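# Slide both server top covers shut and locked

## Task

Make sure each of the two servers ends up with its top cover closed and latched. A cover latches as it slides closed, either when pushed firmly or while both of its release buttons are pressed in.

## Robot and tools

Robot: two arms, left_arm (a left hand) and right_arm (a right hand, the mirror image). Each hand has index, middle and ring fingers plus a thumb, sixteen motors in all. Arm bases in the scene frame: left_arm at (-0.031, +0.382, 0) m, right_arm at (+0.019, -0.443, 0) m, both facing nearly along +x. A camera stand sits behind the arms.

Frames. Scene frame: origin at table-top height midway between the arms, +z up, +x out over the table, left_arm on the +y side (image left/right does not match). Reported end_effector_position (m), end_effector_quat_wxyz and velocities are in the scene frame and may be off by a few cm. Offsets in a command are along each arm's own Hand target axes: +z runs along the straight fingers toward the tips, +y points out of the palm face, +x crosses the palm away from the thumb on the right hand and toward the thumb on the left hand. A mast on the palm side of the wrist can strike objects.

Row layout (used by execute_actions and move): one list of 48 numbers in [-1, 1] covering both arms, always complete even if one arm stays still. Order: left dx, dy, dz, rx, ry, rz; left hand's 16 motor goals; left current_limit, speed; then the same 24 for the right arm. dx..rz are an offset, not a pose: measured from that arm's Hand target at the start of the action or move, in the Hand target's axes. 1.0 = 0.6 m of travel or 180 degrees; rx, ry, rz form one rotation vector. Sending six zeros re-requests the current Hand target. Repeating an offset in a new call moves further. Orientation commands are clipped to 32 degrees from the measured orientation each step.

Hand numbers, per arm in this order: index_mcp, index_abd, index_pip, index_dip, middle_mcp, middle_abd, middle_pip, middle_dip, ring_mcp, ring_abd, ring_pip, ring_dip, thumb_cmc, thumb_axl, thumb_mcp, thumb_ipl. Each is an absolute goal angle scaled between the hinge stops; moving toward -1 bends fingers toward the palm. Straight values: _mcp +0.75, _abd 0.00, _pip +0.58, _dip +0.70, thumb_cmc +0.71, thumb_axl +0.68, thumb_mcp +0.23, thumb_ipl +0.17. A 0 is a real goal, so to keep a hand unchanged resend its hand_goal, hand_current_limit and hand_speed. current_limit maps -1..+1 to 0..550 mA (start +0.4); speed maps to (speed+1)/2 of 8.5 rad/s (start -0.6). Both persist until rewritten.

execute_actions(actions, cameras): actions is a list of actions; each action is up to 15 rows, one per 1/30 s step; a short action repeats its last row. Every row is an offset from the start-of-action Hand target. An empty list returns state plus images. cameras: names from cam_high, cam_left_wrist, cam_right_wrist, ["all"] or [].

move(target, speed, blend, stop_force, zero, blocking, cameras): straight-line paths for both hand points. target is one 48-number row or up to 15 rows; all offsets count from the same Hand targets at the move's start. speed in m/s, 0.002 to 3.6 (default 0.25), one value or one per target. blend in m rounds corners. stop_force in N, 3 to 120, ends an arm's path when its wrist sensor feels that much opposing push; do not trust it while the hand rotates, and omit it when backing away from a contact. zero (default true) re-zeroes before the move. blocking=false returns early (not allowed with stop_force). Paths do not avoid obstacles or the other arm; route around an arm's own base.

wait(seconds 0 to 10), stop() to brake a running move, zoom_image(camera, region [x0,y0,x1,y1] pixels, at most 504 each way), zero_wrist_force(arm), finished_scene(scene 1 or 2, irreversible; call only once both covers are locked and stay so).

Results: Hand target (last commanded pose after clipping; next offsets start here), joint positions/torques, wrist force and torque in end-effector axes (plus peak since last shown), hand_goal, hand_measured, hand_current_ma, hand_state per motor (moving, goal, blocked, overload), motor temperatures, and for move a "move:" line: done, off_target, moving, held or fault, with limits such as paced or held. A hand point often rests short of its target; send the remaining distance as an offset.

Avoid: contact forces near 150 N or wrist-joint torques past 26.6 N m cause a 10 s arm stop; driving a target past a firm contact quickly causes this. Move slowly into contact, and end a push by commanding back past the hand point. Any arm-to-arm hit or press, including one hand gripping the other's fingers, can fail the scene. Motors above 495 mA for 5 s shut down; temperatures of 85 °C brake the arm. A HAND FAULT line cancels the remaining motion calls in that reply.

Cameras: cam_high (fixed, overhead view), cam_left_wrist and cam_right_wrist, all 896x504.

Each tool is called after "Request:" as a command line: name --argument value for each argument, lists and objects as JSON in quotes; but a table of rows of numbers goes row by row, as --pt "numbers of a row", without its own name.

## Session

Request:
execute_actions --actions '[]'

Request:
zoom_image --camera "cam_high" --region '[200, 60, 620, 420]'

Scene clock: 0.00 s.
left_arm: end_effector_position=(+0.6799, +0.7571, +0.2132) hand_goal=(+0.754, +0.000, +0.576, +0.696, +0.754, +0.000, +0.576, +0.696, +0.754, +0.000, +0.576, +0.696, +0.714, +0.678, +0.226, +0.168) hand_measured=(+0.754, +0.000, +0.576, +0.696, +0.754, +0.000, +0.576, +0.696, +0.754, +0.000, +0.576, +0.696, +0.714, +0.678, +0.226, +0.168) hand_current_ma=(+0, +0, +0, +0, +0, +0, +0, +0, +0, +0, +0, +0, +0, +0, +0, +0) hand_state=(goal, goal, goal, goal, goal, goal, goal, goal, goal, goal, goal, goal, goal, goal, goal, goal) hand_current_limit=0.40 hand_speed=-0.60 end_effector_quat_wxyz=(-0.156, +0.879, +0.420, -0.163) | right_arm: end_effector_position=(+0.1687, -0.2307, +0.3610) hand_goal=(+0.754, +0.000, +0.576, +0.696, +0.754, +0.000, +0.576, +0.696, +0.754, +0.000, +0.576, +0.696, +0.714, +0.678, +0.226, +0.168) hand_measured=(+0.754, +0.000, +0.576, +0.696, +0.754, +0.000, +0.576, +0.696, +0.754, +0.000, +0.576, +0.696, +0.714, +0.678, +0.226, +0.168) hand_current_ma=(+0, +0, +0, +0, +0, +0, +0, +0, +0, +0, +0, +0, +0, +0, +0, +0) hand_state=(goal, goal, goal, goal, goal, goal, goal, goal, goal, goal, goal, goal, goal, goal, goal, goal) hand_current_limit=0.40 hand_speed=-0.60 end_effector_quat_wxyz=(+0.182, -0.418, +0.836, -0.305)
Joint positions: left_arm=[3.84 -2.463 -0.536 -1.988 1.937 1.263] | right_arm=[0.787 -2.282 2.071 -1.576 -2.269 -1.826]
Joint velocities: within noise
Joint torques (N m): no reading
Motor temperatures (°C): left_arm=[31 25 28 32 38 38] | right_arm=[27 28 28 34 31 32]
Wrist force (N): no reading
Wrist torque (N m): no reading
Wrist force, peak (N): no reading
Hand target: left_arm +0.6799, +0.7571, +0.2132; -0.156, +0.879, +0.420, -0.163 | right_arm +0.1687, -0.2307, +0.3610; +0.182, -0.418, +0.836, -0.305
camera_calibration:
cam_left_wrist: T_world_to_cam=[[-0.878909, -0.271992, 0.391841, 0.682708], [0.165626, 0.59635, 0.785452, -0.777932], [-0.447312, 0.75524, -0.479088, -0.0426051], [0, 0, 0, 1]] pos_world=[0.709825, 0.681788, 0.323103]
cam_right_wrist: T_world_to_cam=[[0.0868723, 0.909129, -0.407355, 0.37852], [0.187041, 0.386745, 0.90302, -0.307398], [0.978503, -0.154639, -0.136447, -0.0214321], [0, 0, 0, 1]] pos_world=[0.0455845, -0.228553, 0.428854]

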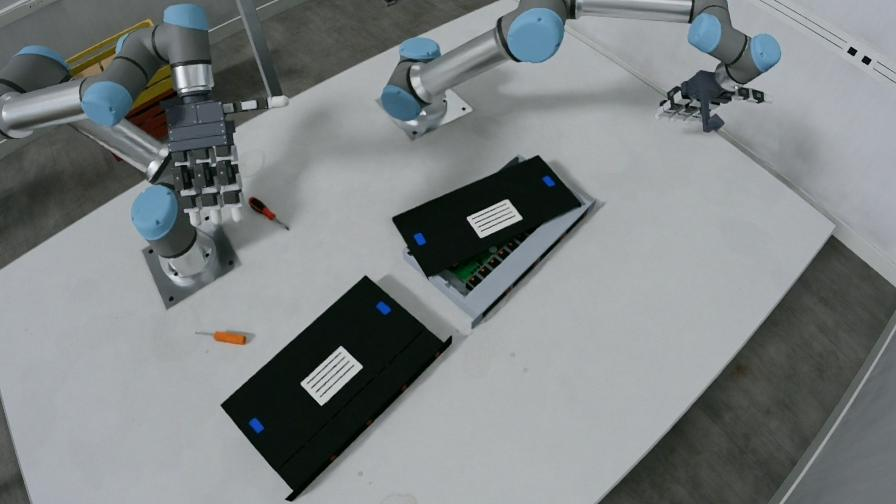

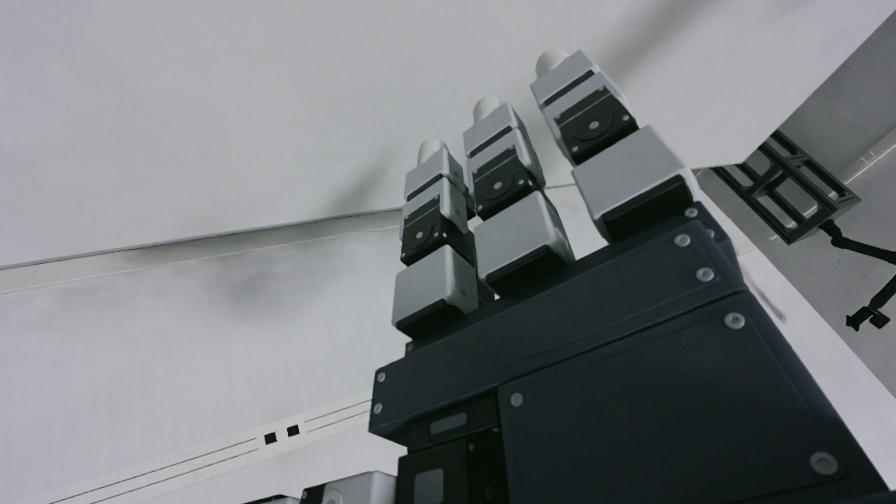

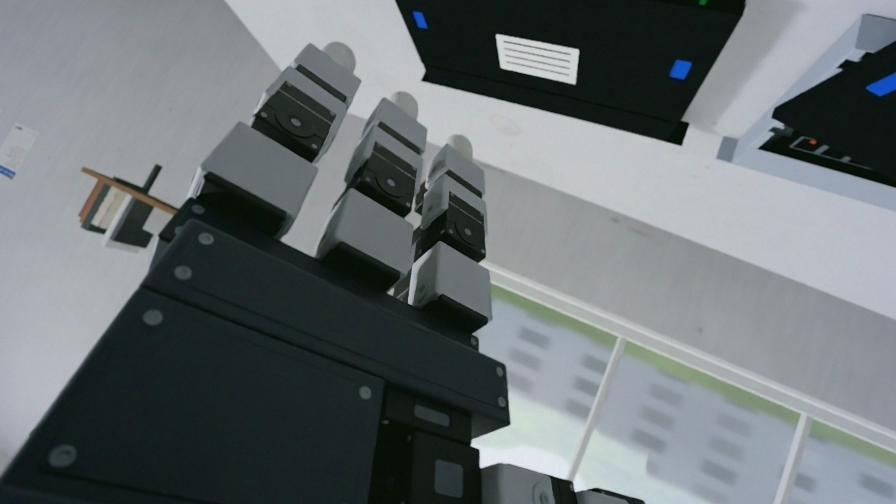

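Scaled by 1.200 from the camera's 896x504 image, which has a finer 1280x720 frame.

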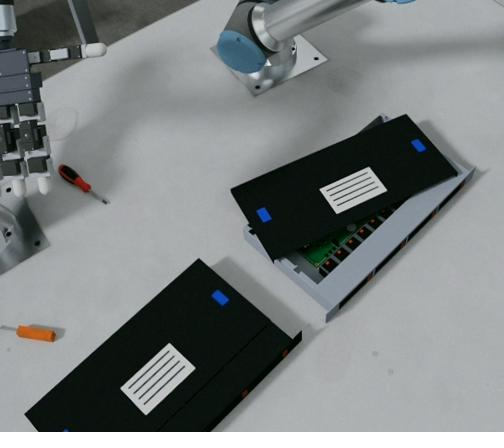

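Request:
zoom_image --camera "cam_high" --region '[380, 140, 610, 340]'

Request:
zoom_image --camera "cam_high" --region '[210, 270, 460, 504]'

Request:
zoom_image --camera "cam_high" --region '[270, 440, 334, 504]'

Request:
zoom_image --camera "cam_high" --region '[400, 310, 460, 370]'

Scaled by 2.191 from the camera's 896x504 image, which has a finer 1280x720 frame.

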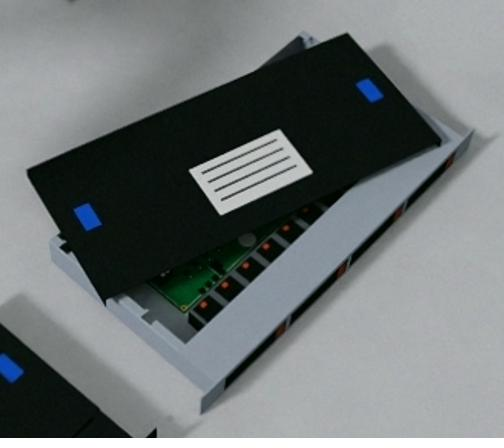

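Scaled by 2.016 from the camera's 896x504 image, which has a finer 1280x720 frame.

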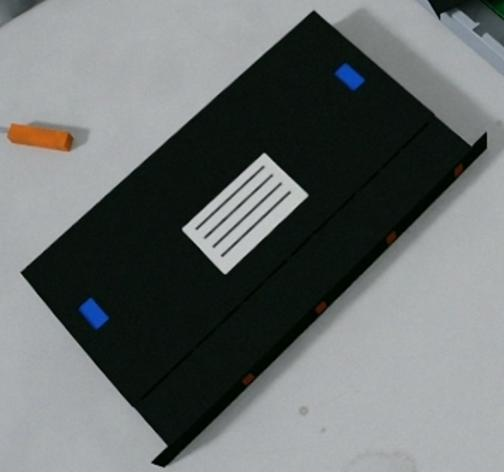

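Scaled by 7.875 from the camera's 896x504 image, which has a finer 1280x720 frame.

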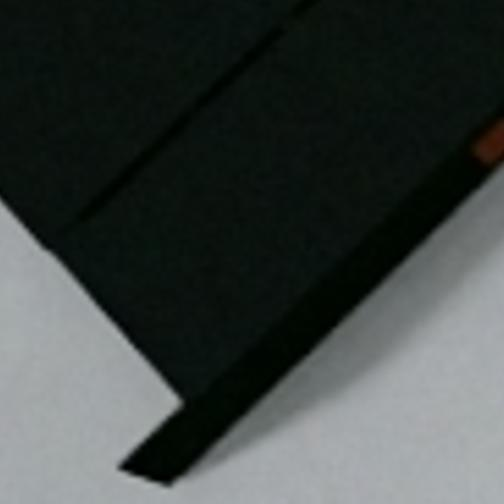

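Scaled by 8.400 from the camera's 896x504 image, which has a finer 1280x720 frame.

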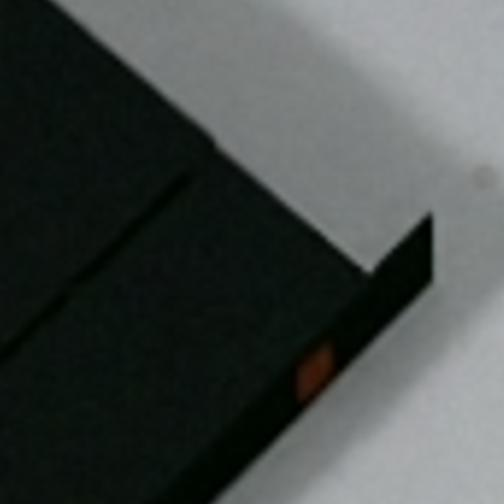

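Request:
move --target '[0,0,0,0,0,0,0.754,0,0.576,0.696,0.754,0,0.576,0.696,0.754,0,0.576,0.696,0.714,0.678,0.226,0.168,0.4,-0.6,-0.1055,-0.1713,0.3392,-0.0931,0.2757,0.7050,-0.479,0,-0.95,0.7,-0.479,0,-0.95,0.7,-0.479,0,-0.95,0.7,0.714,0.678,0.226,0.168,0.6,-0.2]' --speed 0.3 --cameras '["all"]'

Scene clock: 77.63 s.
left_arm: end_effector_position=(+0.6799, +0.7571, +0.2132) hand_goal=(+0.754, +0.000, +0.576, +0.696, +0.754, +0.000, +0.576, +0.696, +0.754, +0.000, +0.576, +0.696, +0.714, +0.678, +0.226, +0.168) hand_measured=(+0.752, +0.000, +0.576, +0.696, +0.752, +0.000, +0.576, +0.696, +0.752, +0.000, +0.576, +0.696, +0.712, +0.678, +0.224, +0.168) hand_current_ma=(-4, +0, +1, +0, -4, +0, +1, +0, -5, +0, +1, +0, -1, -1, -3, +0) hand_state=(goal, goal, goal, goal, goal, goal, goal, goal, goal, goal, goal, goal, goal, goal, goal, goal) hand_current_limit=0.40 hand_speed=-0.60 end_effector_quat_wxyz=(-0.156, +0.879, +0.420, -0.163) | right_arm: end_effector_position=(+0.3799, -0.3002, +0.2799) hand_goal=(-0.478, +0.000, -0.950, +0.700, -0.478, +0.000, -0.950, +0.700, -0.478, +0.000, -0.950, +0.700, +0.714, +0.678, +0.226, +0.168) hand_measured=(-0.464, +0.000, -0.948, +0.698, -0.464, +0.000, -0.948, +0.698, -0.462, +0.000, -0.948, +0.698, +0.712, +0.678, +0.224, +0.168) hand_current_ma=(+45, +0, +6, -5, +43, +0, +6, -6, +50, +0, +5, -5, -7, -2, -6, -1) hand_state=(goal, goal, goal, goal, goal, goal, goal, goal, goal, goal, goal, goal, goal, goal, goal, goal) hand_current_limit=0.60 hand_speed=-0.20 end_effector_quat_wxyz=(+0.000, +0.650, +0.760, +0.000)
Joint positions: left_arm=[3.84 -2.463 -0.536 -1.988 1.937 1.263] | right_arm=[0.103 -2.084 2.143 -1.629 -1.571 -0.091]
Joint torques (N m): left_arm=[1.31 64.63 26.36 1.92 0.59 -0.27] | right_arm=[-6.49 8.77 -18.61 -4.59 2.01 2.37]
Wrist force (N): left_arm=[0.1 0.0 0.0] | right_arm=[-0.5 1.0 -0.8]
Wrist torque (N m): left_arm=[0.01 -0.02 0.02] | right_arm=[0.27 0.09 -0.03]
Wrist force, peak (N): left_arm=[-0.5 -0.1 -0.4] | right_arm=[-0.5 1.4 -1.0]
Hand target: left_arm +0.6799, +0.7571, +0.2132; -0.156, +0.879, +0.420, -0.163 | right_arm +0.3799, -0.3002, +0.2799; +0.000, +0.650, +0.760, +0.000
Off the commanded pose: left_arm 0.000 m, 0 deg | right_arm 0.000 m, 0 deg.
move: done
camera_calibration:
cam_left_wrist: T_world_to_cam=[[-0.878909, -0.271992, 0.391841, 0.682708], [0.165626, 0.59635, 0.785452, -0.777932], [-0.447312, 0.75524, -0.479088, -0.0426051], [0, 0, 0, 1]] pos_world=[0.709825, 0.681788, 0.323103]
cam_right_wrist: T_world_to_cam=[[0.752739, -0.657708, -0.0283517, -0.439033], [-0.448019, -0.543357, 0.709959, -0.230698], [-0.48235, -0.521712, -0.703672, 0.353715], [0, 0, 0, 1]] pos_world=[0.397735, -0.229569, 0.400238]

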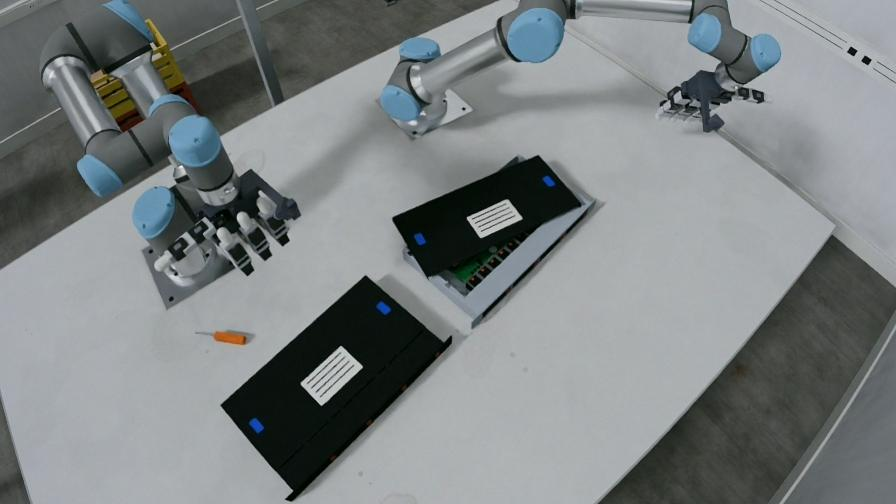

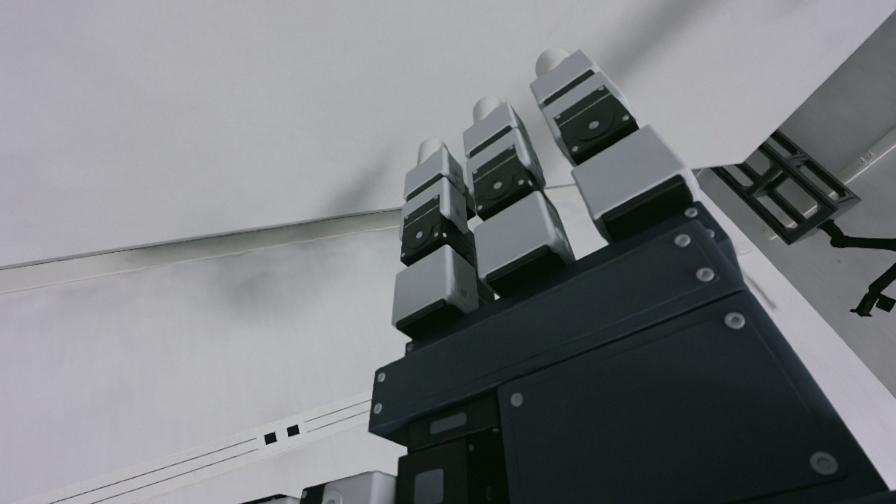

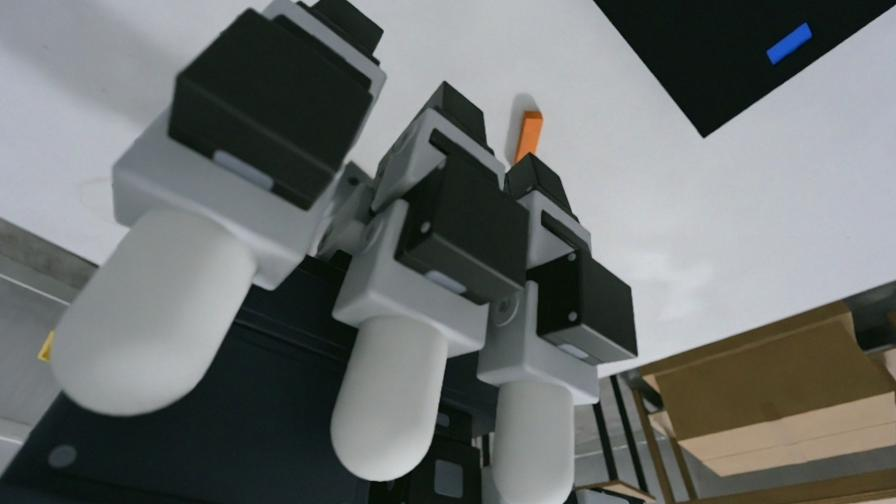

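Request:
move --target '[0,0,0,0,0,0,0.754,0,0.576,0.696,0.754,0,0.576,0.696,0.754,0,0.576,0.696,0.714,0.678,0.226,0.168,0.4,-0.6,-0.0983,0.0295,0.31,0,0,0,-0.479,0,-0.95,0.7,-0.479,0,-0.95,0.7,-0.479,0,-0.95,0.7,0.714,0.678,0.226,0.168,0.6,-0.2]' --speed 0.15 --cameras '["cam_high","cam_right_wrist"]'

Request:
zoom_image --camera "cam_high" --region '[200, 210, 400, 410]'

Scene clock: 98.80 s.
left_arm: end_effector_position=(+0.6799, +0.7571, +0.2132) hand_goal=(+0.754, +0.000, +0.576, +0.696, +0.754, +0.000, +0.576, +0.696, +0.754, +0.000, +0.576, +0.696, +0.714, +0.678, +0.226, +0.168) hand_measured=(+0.752, +0.000, +0.576, +0.696, +0.752, +0.000, +0.576, +0.696, +0.752, +0.000, +0.576, +0.696, +0.712, +0.678, +0.224, +0.168) hand_current_ma=(-4, +0, +1, +0, -4, +0, +1, +0, -5, +0, +1, +0, -1, -1, -3, +0) hand_state=(goal, goal, goal, goal, goal, goal, goal, goal, goal, goal, goal, goal, goal, goal, goal, goal) hand_current_limit=0.40 hand_speed=-0.60 end_effector_quat_wxyz=(-0.156, +0.879, +0.420, -0.163) | right_arm: end_effector_position=(+0.4064, -0.3557, +0.0939) hand_goal=(-0.478, +0.000, -0.950, +0.700, -0.478, +0.000, -0.950, +0.700, -0.478, +0.000, -0.950, +0.700, +0.714, +0.678, +0.226, +0.168) hand_measured=(-0.464, +0.000, -0.948, +0.698, -0.464, +0.000, -0.948, +0.698, -0.462, +0.000, -0.948, +0.698, +0.712, +0.678, +0.224, +0.168) hand_current_ma=(+45, +0, +6, -5, +43, +0, +6, -6, +50, +0, +5, -5, -7, -2, -7, -1) hand_state=(goal, goal, goal, goal, goal, goal, goal, goal, goal, goal, goal, goal, goal, goal, goal, goal) hand_current_limit=0.60 hand_speed=-0.20 end_effector_quat_wxyz=(+0.000, +0.650, +0.760, +0.000)
Joint positions: left_arm=[3.84 -2.463 -0.536 -1.988 1.937 1.263] | right_arm=[-0.09 -1.855 2.536 -2.25 -1.571 -0.283]
Joint torques (N m): left_arm=[0.96 64.72 25.9 2.21 0.31 0] | right_arm=[-6.08 2.4 -13.67 -4.39 1.84 -1.95]
Wrist force (N): left_arm=[0.0 0.1 0.0] | right_arm=[-0.3 0.8 -0.9]
Wrist torque (N m): left_arm=[0.01 0.00 0.01] | right_arm=[0.26 0.07 0.07]
Wrist force, peak (N): left_arm=[-0.3 -0.4 -0.1] | right_arm=[-0.2 1.0 -1.8]
Hand target: left_arm +0.6799, +0.7571, +0.2132; -0.156, +0.879, +0.420, -0.163 | right_arm +0.4064, -0.3557, +0.0938; +0.000, +0.650, +0.760, +0.000
Off the commanded pose: left_arm 0.000 m, 0 deg | right_arm 0.000 m, 0 deg.
move: done
camera_calibration:
cam_right_wrist: T_world_to_cam=[[0.752543, -0.657933, -0.0283436, -0.50074], [-0.448212, -0.543247, 0.709921, -0.116808], [-0.482479, -0.521542, -0.70371, 0.206771], [0, 0, 0, 1]] pos_world=[0.424236, -0.285069, 0.214238]
Images, in order (width x height): cam_high 896x504, cam_right_wrist 896x504.

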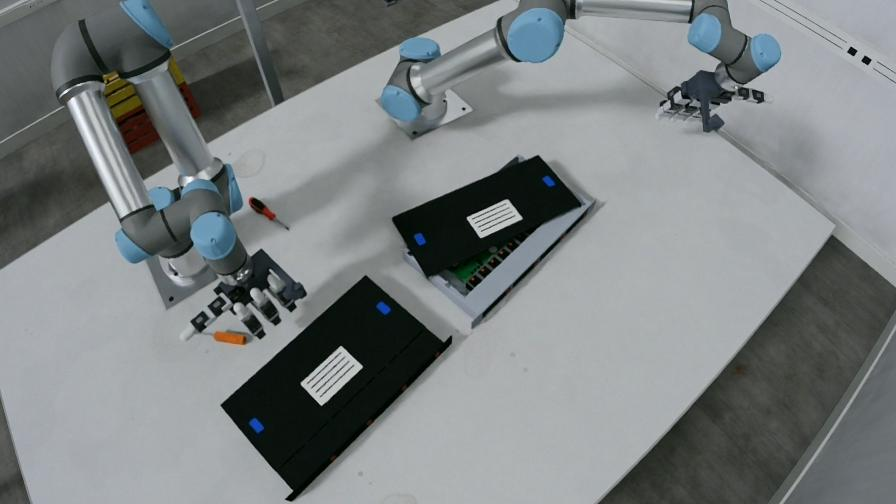

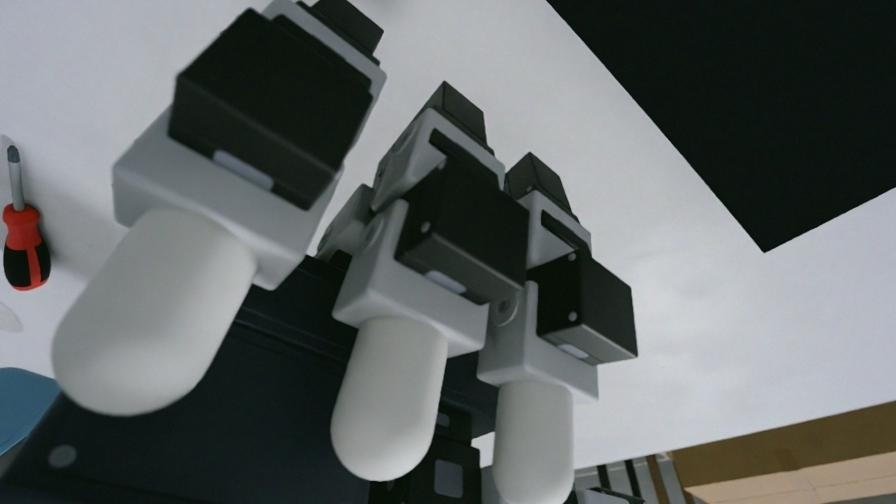

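Scaled by 2.520 from the camera's 896x504 image, which has a finer 1280x720 frame.

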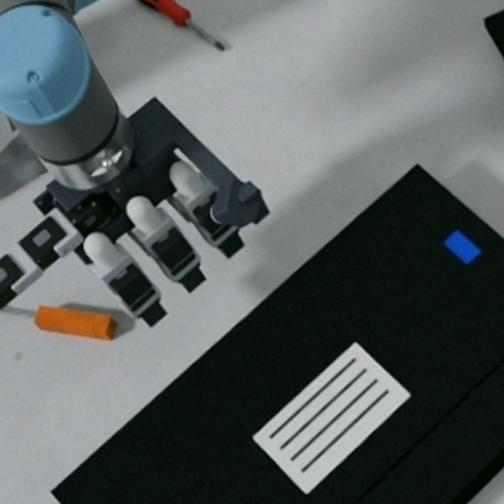

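Request:
move --target '[0,0,0,0,0,0,0.754,0,0.576,0.696,0.754,0,0.576,0.696,0.754,0,0.576,0.696,0.714,0.678,0.226,0.168,0.4,-0.6,0,0,0.1015,0,0,0,-0.479,0,-0.95,0.7,-0.479,0,-0.95,0.7,-0.479,0,-0.95,0.7,0.714,0.678,0.226,0.168,0.6,-0.2]' --speed 0.08 --stop_force 8

Request:
move --target '[0,0,0,0,0,0,0.754,0,0.576,0.696,0.754,0,0.576,0.696,0.754,0,0.576,0.696,0.714,0.678,0.226,0.168,0.4,-0.6,0,0.06,0,0,0,0,-0.479,0,-0.95,0.7,-0.479,0,-0.95,0.7,-0.479,0,-0.95,0.7,0.714,0.678,0.226,0.168,0.6,-0.2]' --speed 0.02 --stop_force 15 --cameras '["cam_high","cam_right_wrist"]'

Request:
zoom_image --camera "cam_high" --region '[200, 210, 400, 410]'

Request:
zoom_image --camera "cam_high" --region '[270, 320, 450, 500]'

Scene clock: 127.10 s.
left_arm: end_effector_position=(+0.6799, +0.7571, +0.2132) hand_goal=(+0.754, +0.000, +0.576, +0.696, +0.754, +0.000, +0.576, +0.696, +0.754, +0.000, +0.576, +0.696, +0.714, +0.678, +0.226, +0.168) hand_measured=(+0.752, +0.000, +0.576, +0.696, +0.752, +0.000, +0.576, +0.696, +0.752, +0.000, +0.576, +0.696, +0.712, +0.678, +0.224, +0.168) hand_current_ma=(-4, +0, +1, +0, -4, +0, +1, +0, -5, +0, +1, +0, -1, -1, -3, +0) hand_state=(goal, goal, goal, goal, goal, goal, goal, goal, goal, goal, goal, goal, goal, goal, goal, goal) hand_current_limit=0.40 hand_speed=-0.60 end_effector_quat_wxyz=(-0.156, +0.879, +0.420, -0.163) | right_arm: end_effector_position=(+0.4063, -0.3557, +0.0329) hand_goal=(-0.478, +0.000, -0.950, +0.700, -0.478, +0.000, -0.950, +0.700, -0.478, +0.000, -0.950, +0.700, +0.714, +0.678, +0.226, +0.168) hand_measured=(-0.464, +0.000, -0.948, +0.698, -0.464, +0.000, -0.948, +0.698, -0.462, +0.000, -0.948, +0.698, +0.712, +0.678, +0.224, +0.168) hand_current_ma=(+45, +0, +6, -5, +43, +0, +6, -6, +50, +0, +5, -5, -7, -2, -7, -1) hand_state=(goal, goal, goal, goal, goal, goal, goal, goal, goal, goal, goal, goal, goal, goal, goal, goal) hand_current_limit=0.60 hand_speed=-0.20 end_effector_quat_wxyz=(+0.000, +0.650, +0.760, +0.000)
Joint positions: left_arm=[3.84 -2.463 -0.536 -1.988 1.937 1.263] | right_arm=[-0.09 -1.657 2.626 -2.538 -1.571 -0.283]
Joint torques (N m): left_arm=[0.3 64.59 26.3 2.04 0.37 0.1] | right_arm=[6.21 -1.58 -8.35 -4.41 -1.9 2]
Wrist force (N): left_arm=[-0.2 -0.3 -0.1] | right_arm=[-0.4 0.9 -1.2]
Wrist torque (N m): left_arm=[-0.03 0.03 -0.01] | right_arm=[0.29 0.11 -0.02]
Wrist force, peak (N): left_arm=[-0.6 0.0 -0.1] | right_arm=[-0.3 1.1 -1.7]
Hand target: left_arm +0.6799, +0.7571, +0.2132; -0.156, +0.879, +0.420, -0.163 | right_arm +0.4063, -0.3557, +0.0329; +0.000, +0.650, +0.760, +0.000
Off the commanded pose: left_arm 0.000 m, 0 deg | right_arm 0.000 m, 0 deg.
move: done

Scene clock: 129.83 s.
left_arm: end_effector_position=(+0.6799, +0.7571, +0.2132) hand_goal=(+0.754, +0.000, +0.576, +0.696, +0.754, +0.000, +0.576, +0.696, +0.754, +0.000, +0.576, +0.696, +0.714, +0.678, +0.226, +0.168) hand_measured=(+0.752, +0.000, +0.576, +0.696, +0.752, +0.000, +0.576, +0.696, +0.752, +0.000, +0.576, +0.696, +0.712, +0.678, +0.224, +0.168) hand_current_ma=(-4, +0, +1, +0, -4, +0, +1, +0, -5, +0, +1, +0, -1, -1, -3, +0) hand_state=(goal, goal, goal, goal, goal, goal, goal, goal, goal, goal, goal, goal, goal, goal, goal, goal) hand_current_limit=0.40 hand_speed=-0.60 end_effector_quat_wxyz=(-0.156, +0.879, +0.420, -0.163) | right_arm: end_effector_position=(+0.4419, -0.3500, +0.0329) hand_goal=(-0.478, +0.000, -0.950, +0.700, -0.478, +0.000, -0.950, +0.700, -0.478, +0.000, -0.950, +0.700, +0.714, +0.678, +0.226, +0.168) hand_measured=(-0.464, +0.000, -0.948, +0.698, -0.464, +0.000, -0.948, +0.698, -0.462, +0.000, -0.948, +0.698, +0.712, +0.678, +0.224, +0.168) hand_current_ma=(+45, +0, +6, -5, +43, +0, +6, -6, +50, +0, +5, -5, -6, -2, -7, -1) hand_state=(goal, goal, goal, goal, goal, goal, goal, goal, goal, goal, goal, goal, goal, goal, goal, goal) hand_current_limit=0.60 hand_speed=-0.20 end_effector_quat_wxyz=(+0.000, +0.650, +0.760, +0.000)
Joint positions: left_arm=[3.84 -2.463 -0.536 -1.988 1.937 1.263] | right_arm=[-0.059 -1.56 2.536 -2.546 -1.571 -0.252]
Joint torques (N m): left_arm=[1.22 63.6 26.55 1.92 0.38 0.06] | right_arm=[6.42 -6.43 -25.72 -2.57 -0.16 2.03]
Wrist force (N): left_arm=[-0.1 -0.1 0.0] | right_arm=[-0.3 0.9 -0.9]
Wrist torque (N m): left_arm=[-0.02 0.00 0.01] | right_arm=[0.27 0.08 -0.02]
Wrist force, peak (N): left_arm=[-0.5 -0.2 -0.2] | right_arm=[-0.5 1.0 -1.3]
Hand target: left_arm +0.6799, +0.7571, +0.2132; -0.156, +0.879, +0.420, -0.163 | right_arm +0.4419, -0.3501, +0.0329; +0.000, +0.650, +0.760, +0.000
Off the commanded pose: left_arm 0.000 m, 0 deg | right_arm 0.000 m, 0 deg.
move: done
camera_calibration:
cam_right_wrist: T_world_to_cam=[[0.752544, -0.657932, -0.0283406, -0.525497], [-0.448247, -0.543284, 0.709871, -0.0546066], [-0.482444, -0.521506, -0.703761, 0.183966], [0, 0, 0, 1]] pos_world=[0.459736, -0.279469, 0.153339]
Images, in order (width x height): cam_high 896x504, cam_right_wrist 896x504.

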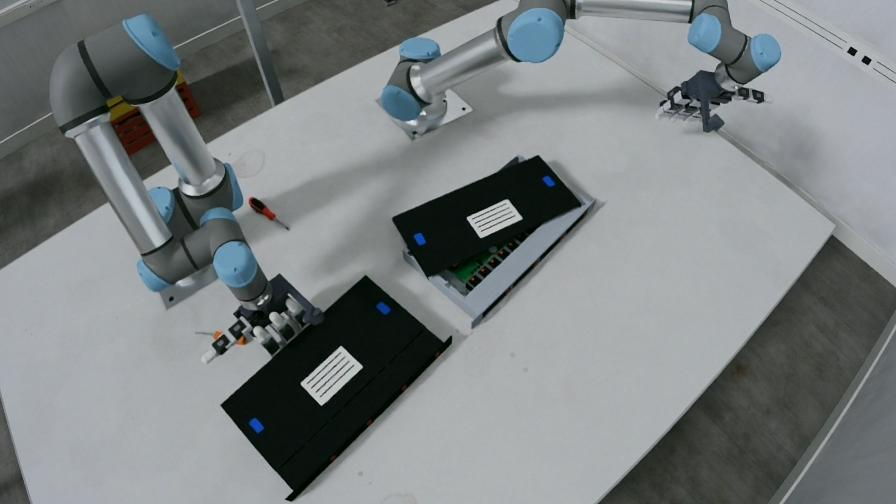

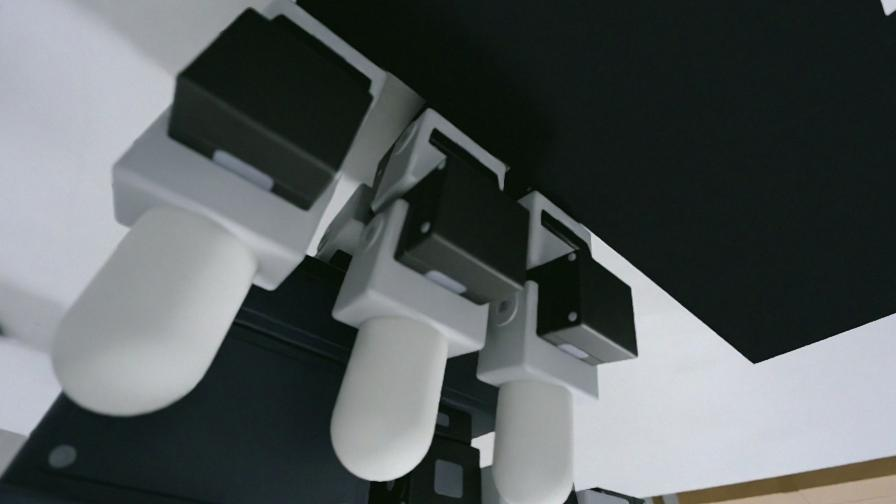

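Scaled by 2.520 from the camera's 896x504 image, which has a finer 1280x720 frame.

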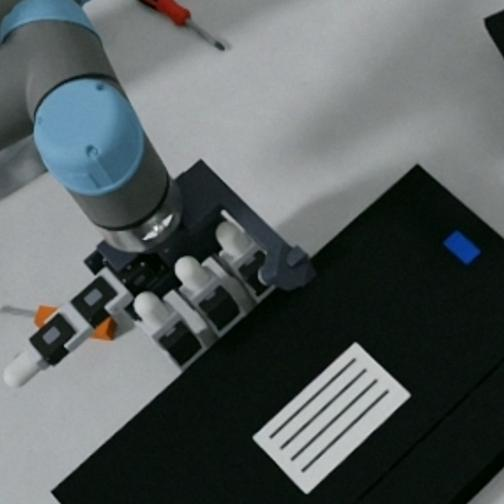

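Scaled by 2.800 from the camera's 896x504 image, which has a finer 1280x720 frame.

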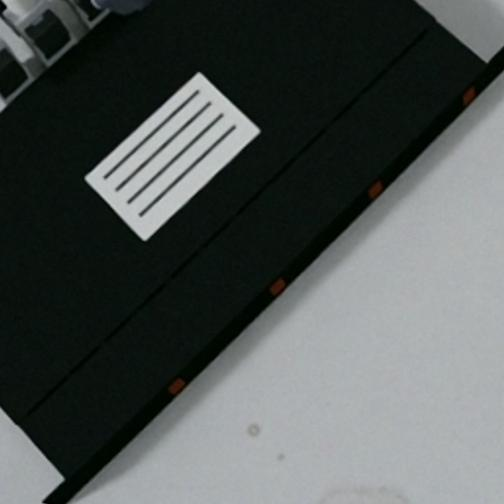

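Request:
move --target '[0,0,0,0,0,0,0.754,0,0.576,0.696,0.754,0,0.576,0.696,0.754,0,0.576,0.696,0.714,0.678,0.226,0.168,0.4,-0.6,0,0.06,0,0,0,0,-0.479,0,-0.95,0.7,-0.479,0,-0.95,0.7,-0.479,0,-0.95,0.7,0.714,0.678,0.226,0.168,0.6,-0.2]' --speed 0.015 --stop_force 35 --cameras '["cam_high","cam_right_wrist"]'

Request:
zoom_image --camera "cam_high" --region '[270, 320, 450, 500]'

Request:
zoom_image --camera "cam_high" --region '[400, 310, 460, 370]'

Scene clock: 138.13 s.
left_arm: end_effector_position=(+0.6799, +0.7571, +0.2132) hand_goal=(+0.754, +0.000, +0.576, +0.696, +0.754, +0.000, +0.576, +0.696, +0.754, +0.000, +0.576, +0.696, +0.714, +0.678, +0.226, +0.168) hand_measured=(+0.752, +0.000, +0.576, +0.696, +0.752, +0.000, +0.576, +0.696, +0.752, +0.000, +0.576, +0.696, +0.712, +0.678, +0.224, +0.168) hand_current_ma=(-4, +0, +1, +0, -4, +0, +1, +0, -5, +0, +1, +0, -1, -1, -3, +0) hand_state=(goal, goal, goal, goal, goal, goal, goal, goal, goal, goal, goal, goal, goal, goal, goal, goal) hand_current_limit=0.40 hand_speed=-0.60 end_effector_quat_wxyz=(-0.156, +0.879, +0.420, -0.163) | right_arm: end_effector_position=(+0.4463, -0.3493, +0.0328) hand_goal=(-0.478, +0.000, -0.950, +0.700, -0.478, +0.000, -0.950, +0.700, -0.478, +0.000, -0.950, +0.700, +0.714, +0.678, +0.226, +0.168) hand_measured=(-0.474, +0.004, -0.936, +0.698, -0.470, +0.002, -0.944, +0.698, -0.464, +0.000, -0.948, +0.698, +0.712, +0.678, +0.224, +0.168) hand_current_ma=(+14, +9, +43, -5, +23, +5, +17, -6, +45, +1, +5, -5, -5, -2, -7, -1) hand_state=(goal, goal, goal, goal, goal, goal, goal, goal, goal, goal, goal, goal, goal, goal, goal, goal) hand_current_limit=0.60 hand_speed=-0.20 end_effector_quat_wxyz=(-0.001, +0.650, +0.760, +0.000)
Joint positions: left_arm=[3.84 -2.463 -0.536 -1.988 1.937 1.263] | right_arm=[-0.055 -1.549 2.524 -2.545 -1.571 -0.248]
Joint torques (N m): left_arm=[2.29 65.24 27.56 2.2 0.39 0] | right_arm=[-6.83 -32.06 -26.06 -7.35 3.81 -2.98]
Wrist force (N): left_arm=[-0.2 0.0 0.0] | right_arm=[-1.1 -34.1 -2.4]
Wrist torque (N m): left_arm=[0.00 0.03 -0.01] | right_arm=[-0.45 0.07 0.16]
Wrist force, peak (N): left_arm=[-0.5 -0.1 0.0] | right_arm=[-1.7 -49.3 -4.8]
Hand target: left_arm +0.6799, +0.7571, +0.2132; -0.156, +0.879, +0.420, -0.163 | right_arm +0.4463, -0.3493, +0.0328; -0.001, +0.650, +0.760, +0.000 (not the last commanded pose)
Off the commanded pose: left_arm 0.000 m, 0 deg | right_arm 0.032 m, 0 deg.
move: contact (right_arm)
camera_calibration:
cam_right_wrist: T_world_to_cam=[[0.752521, -0.657935, -0.028875, -0.528338], [-0.447727, -0.543262, 0.710216, -0.0523554], [-0.482963, -0.521524, -0.703392, 0.186541], [0, 0, 0, 1]] pos_world=[0.464237, -0.278769, 0.153139]
Images, in order (width x height): cam_high 896x504, cam_right_wrist 896x504.

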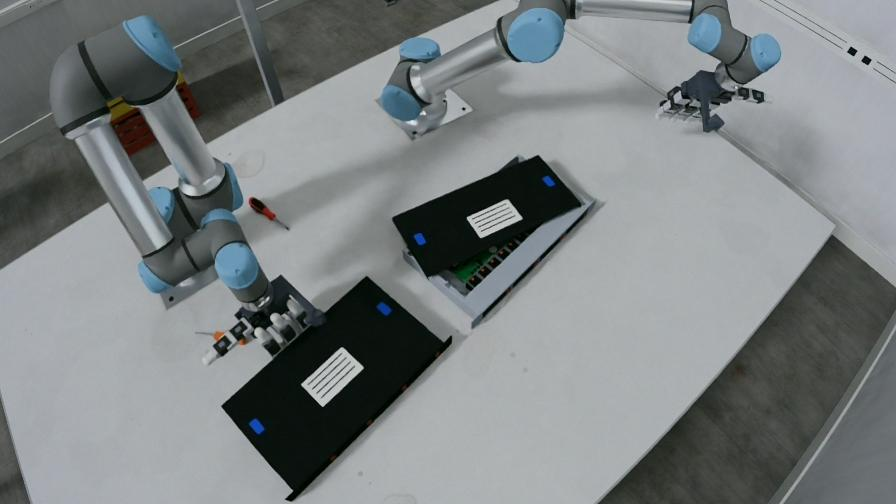

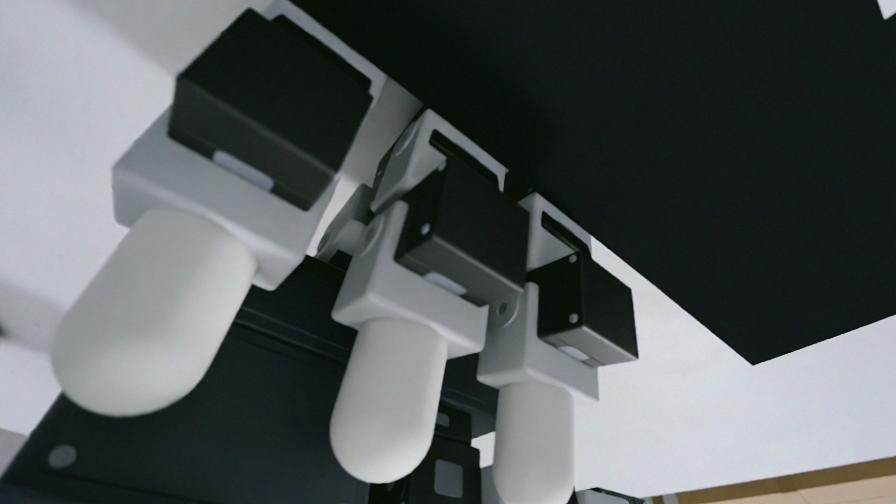

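Scaled by 2.800 from the camera's 896x504 image, which has a finer 1280x720 frame.

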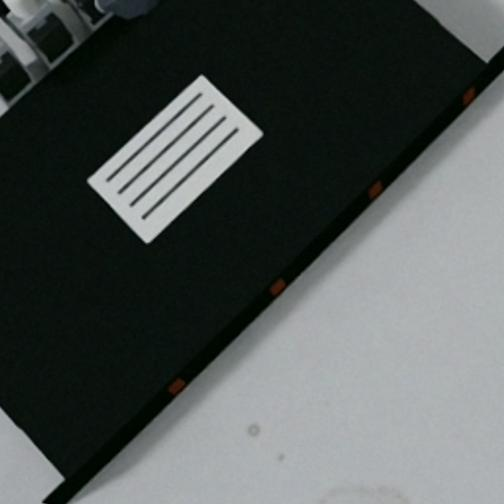

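Scaled by 8.400 from the camera's 896x504 image, which has a finer 1280x720 frame.

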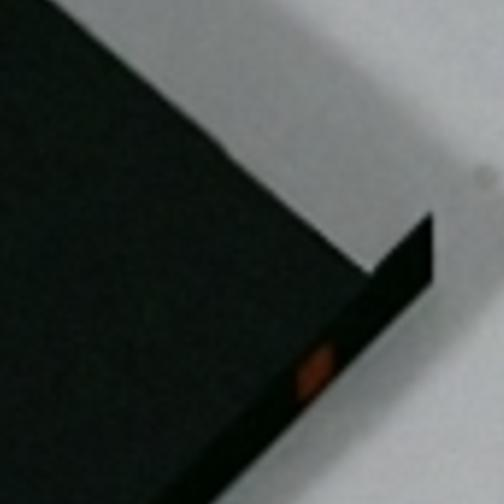

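Request:
move --target '[0,0,0,0,0,0,0.754,0,0.576,0.696,0.754,0,0.576,0.696,0.754,0,0.576,0.696,0.714,0.678,0.226,0.168,0.4,-0.6,0,0.01,0,0,0,0,-0.479,0,-0.95,0.7,-0.479,0,-0.95,0.7,-0.479,0,-0.95,0.7,0.714,0.678,0.226,0.168,0.6,-0.2]' --speed 0.01 --stop_force 30 --cameras '["cam_high"]'

Request:
zoom_image --camera "cam_high" --region '[210, 320, 460, 504]'

Scene clock: 144.30 s.
left_arm: end_effector_position=(+0.6799, +0.7571, +0.2132) hand_goal=(+0.754, +0.000, +0.576, +0.696, +0.754, +0.000, +0.576, +0.696, +0.754, +0.000, +0.576, +0.696, +0.714, +0.678, +0.226, +0.168) hand_measured=(+0.752, +0.000, +0.576, +0.696, +0.752, +0.000, +0.576, +0.696, +0.752, +0.000, +0.576, +0.696, +0.712, +0.678, +0.224, +0.168) hand_current_ma=(-4, +0, +1, +0, -4, +0, +1, +0, -5, +0, +1, +0, -1, -1, -3, +0) hand_state=(goal, goal, goal, goal, goal, goal, goal, goal, goal, goal, goal, goal, goal, goal, goal, goal) hand_current_limit=0.40 hand_speed=-0.60 end_effector_quat_wxyz=(-0.156, +0.879, +0.420, -0.163) | right_arm: end_effector_position=(+0.4467, -0.3492, +0.0325) hand_goal=(-0.478, +0.000, -0.950, +0.700, -0.478, +0.000, -0.950, +0.700, -0.478, +0.000, -0.950, +0.700, +0.714, +0.678, +0.226, +0.168) hand_measured=(-0.480, +0.006, -0.932, +0.698, -0.476, +0.004, -0.940, +0.698, -0.470, +0.002, -0.948, +0.698, +0.712, +0.678, +0.224, +0.168) hand_current_ma=(-5, +12, +58, -5, +3, +8, +28, -6, +22, +6, +6, -5, -5, -2, -7, -1) hand_state=(goal, goal, goal, goal, goal, goal, goal, goal, goal, goal, goal, goal, goal, goal, goal, goal) hand_current_limit=0.60 hand_speed=-0.20 end_effector_quat_wxyz=(-0.001, +0.650, +0.760, -0.001)
Joint positions: left_arm=[3.84 -2.463 -0.536 -1.988 1.937 1.263] | right_arm=[-0.055 -1.547 2.522 -2.543 -1.571 -0.248]
Joint torques (N m): left_arm=[0.89 65.19 28.1 2.15 0.49 0.14] | right_arm=[-6.54 -33.42 -38.76 -14.54 3.87 -3.31]
Wrist force (N): left_arm=[-0.1 0.2 0.1] | right_arm=[-3.1 -56.3 -4.8]
Wrist torque (N m): left_arm=[0.01 0.02 0.00] | right_arm=[-0.61 0.07 -0.18]
Wrist force, peak (N): left_arm=[-0.5 0.0 0.2] | right_arm=[-2.6 -71.0 -8.0]
Hand target: left_arm +0.6799, +0.7571, +0.2132; -0.156, +0.879, +0.420, -0.163 | right_arm +0.4469, -0.3492, +0.0326; -0.001, +0.650, +0.760, -0.001 (not the last commanded pose)
Off the commanded pose: left_arm 0.000 m, 0 deg | right_arm 0.006 m, 0 deg.
move: contact (right_arm)
Images, in order (width x height): cam_high 896x504.

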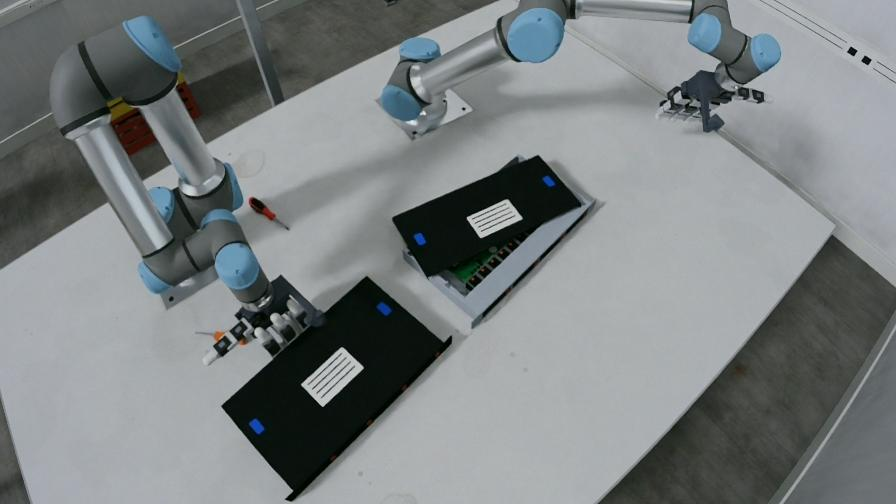

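Scaled by 2.016 from the camera's 896x504 image, which has a finer 1280x720 frame.

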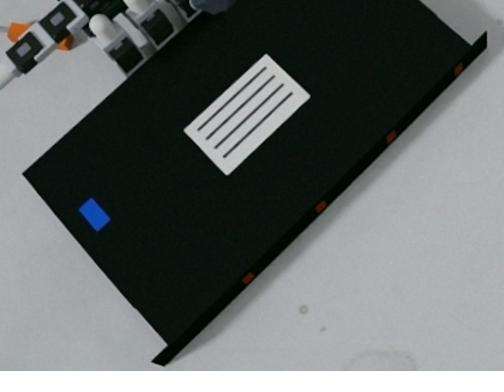

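Request:
move --pt "0 0 0 0 0 0 0.754 0 0.576 0.696 0.754 0 0.576 0.696 0.754 0 0.576 0.696 0.714 0.678 0.226 0.168 0.4 -0.6 0 -0.04 0 0 0 0 -0.479 0 -0.95 0.7 -0.479 0 -0.95 0.7 -0.479 0 -0.95 0.7 0.714 0.678 0.226 0.168 0.6 -0.2" --pt "0 0 0 0 0 0 0.754 0 0.576 0.696 0.754 0 0.576 0.696 0.754 0 0.576 0.696 0.714 0.678 0.226 0.168 0.4 -0.6 0 -0.04 -0.45 0 0 0 -0.479 0 -0.95 0.7 -0.479 0 -0.95 0.7 -0.479 0 -0.95 0.7 0.714 0.678 0.226 0.168 0.6 -0.2" --speed 0.2 --blend 0.01 --cameras '["cam_high","cam_right_wrist"]'

Request:
zoom_image --camera "cam_high" --region '[385, 200, 495, 340]'

Request:
zoom_image --camera "cam_high" --region '[495, 145, 605, 285]'

Request:
zoom_image --camera "cam_high" --region '[210, 265, 460, 504]'

Scene clock: 162.60 s.
left_arm: end_effector_position=(+0.6799, +0.7571, +0.2132) hand_goal=(+0.754, +0.000, +0.576, +0.696, +0.754, +0.000, +0.576, +0.696, +0.754, +0.000, +0.576, +0.696, +0.714, +0.678, +0.226, +0.168) hand_measured=(+0.752, +0.000, +0.576, +0.696, +0.752, +0.000, +0.576, +0.696, +0.752, +0.000, +0.576, +0.696, +0.712, +0.678, +0.224, +0.168) hand_current_ma=(-4, +0, +1, +0, -4, +0, +1, +0, -5, +0, +1, +0, -1, -1, -3, +0) hand_state=(goal, goal, goal, goal, goal, goal, goal, goal, goal, goal, goal, goal, goal, goal, goal, goal) hand_current_limit=0.40 hand_speed=-0.60 end_effector_quat_wxyz=(-0.156, +0.879, +0.420, -0.163) | right_arm: end_effector_position=(+0.4238, -0.3530, +0.3026) hand_goal=(-0.478, +0.000, -0.950, +0.700, -0.478, +0.000, -0.950, +0.700, -0.478, +0.000, -0.950, +0.700, +0.714, +0.678, +0.226, +0.168) hand_measured=(-0.470, +0.002, -0.948, +0.698, -0.470, +0.002, -0.948, +0.698, -0.468, +0.002, -0.948, +0.698, +0.712, +0.678, +0.224, +0.168) hand_current_ma=(+25, +6, +6, -5, +27, +6, +5, -6, +32, +6, +5, -5, -5, -2, -8, -1) hand_state=(goal, goal, goal, goal, goal, goal, goal, goal, goal, goal, goal, goal, goal, goal, goal, goal) hand_current_limit=0.60 hand_speed=-0.20 end_effector_quat_wxyz=(-0.001, +0.650, +0.760, -0.001)
Joint positions: left_arm=[3.84 -2.463 -0.536 -1.988 1.937 1.263] | right_arm=[-0.074 -2.027 2.056 -1.598 -1.571 -0.267]
Joint torques (N m): left_arm=[3.07 66.28 26.7 2.04 0.5 0.09] | right_arm=[-5.95 5.52 -34.69 -0.47 1.91 -1.84]
Wrist force (N): left_arm=[-0.1 -0.1 0.0] | right_arm=[-0.4 1.1 -0.9]
Wrist torque (N m): left_arm=[-0.02 0.01 0.00] | right_arm=[0.29 0.08 0.07]
Wrist force, peak (N): left_arm=[-0.6 0.0 0.1] | right_arm=[-3.0 -56.6 -4.9]
Hand target: left_arm +0.6799, +0.7571, +0.2132; -0.156, +0.879, +0.420, -0.163 | right_arm +0.4238, -0.3530, +0.3027; -0.001, +0.650, +0.760, -0.001
Off the commanded pose: left_arm 0.000 m, 0 deg | right_arm 0.000 m, 0 deg.
move: done
camera_calibration:
cam_right_wrist: T_world_to_cam=[[0.752531, -0.657902, -0.0293482, -0.505921], [-0.447269, -0.543296, 0.710479, -0.256334], [-0.48337, -0.521531, -0.703106, 0.363626], [0, 0, 0, 1]] pos_world=[0.441837, -0.282469, 0.42294]
Images, in order (width x height): cam_high 896x504, cam_right_wrist 896x504.

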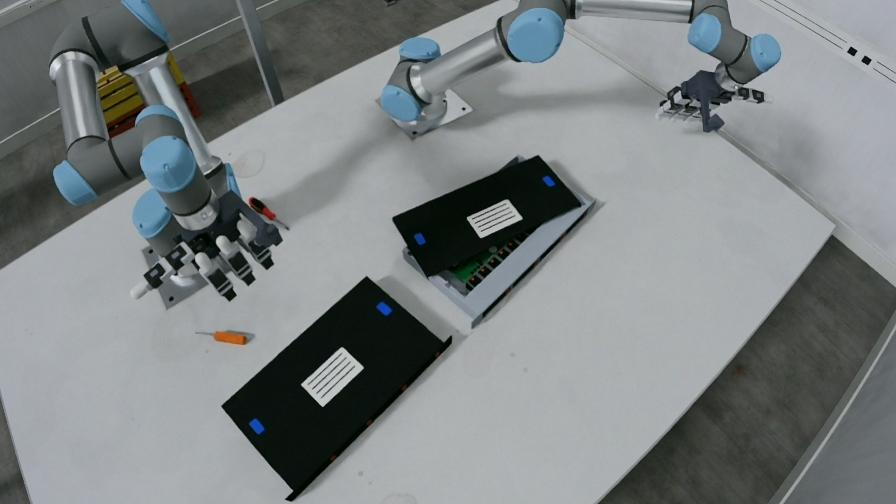

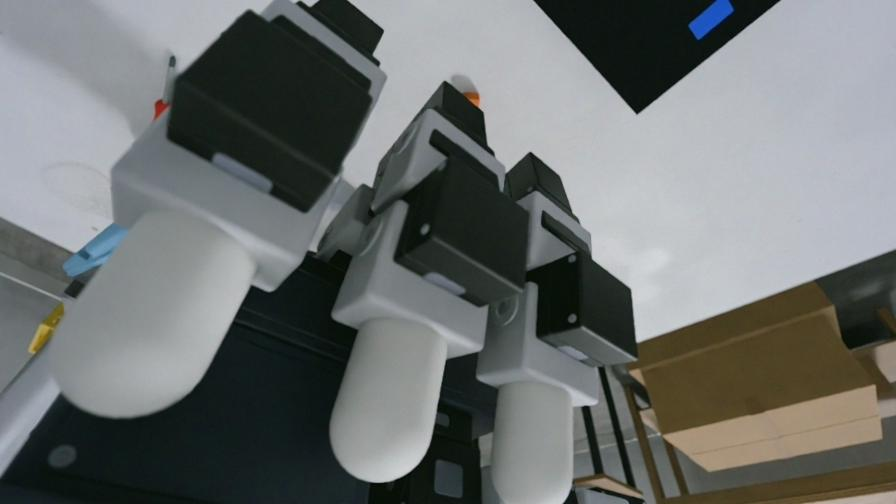

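Scaled by 3.600 from the camera's 896x504 image, which has a finer 1280x720 frame.

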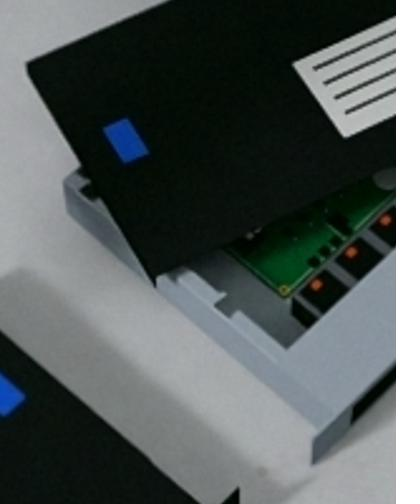

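Scaled by 3.600 from the camera's 896x504 image, which has a finer 1280x720 frame.

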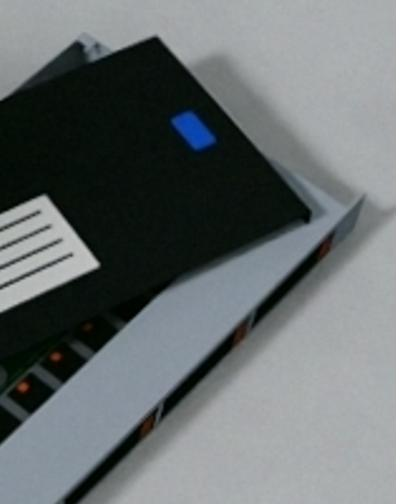

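Scaled by 2.016 from the camera's 896x504 image, which has a finer 1280x720 frame.

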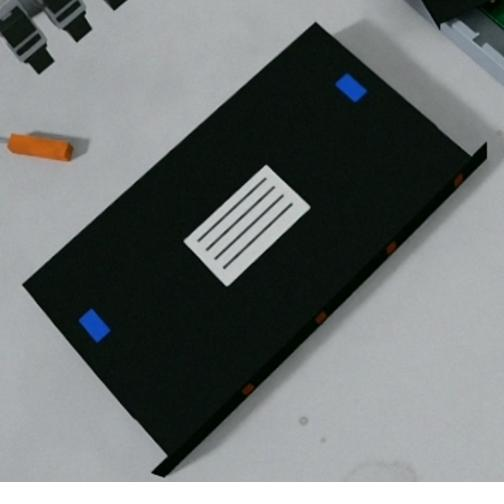

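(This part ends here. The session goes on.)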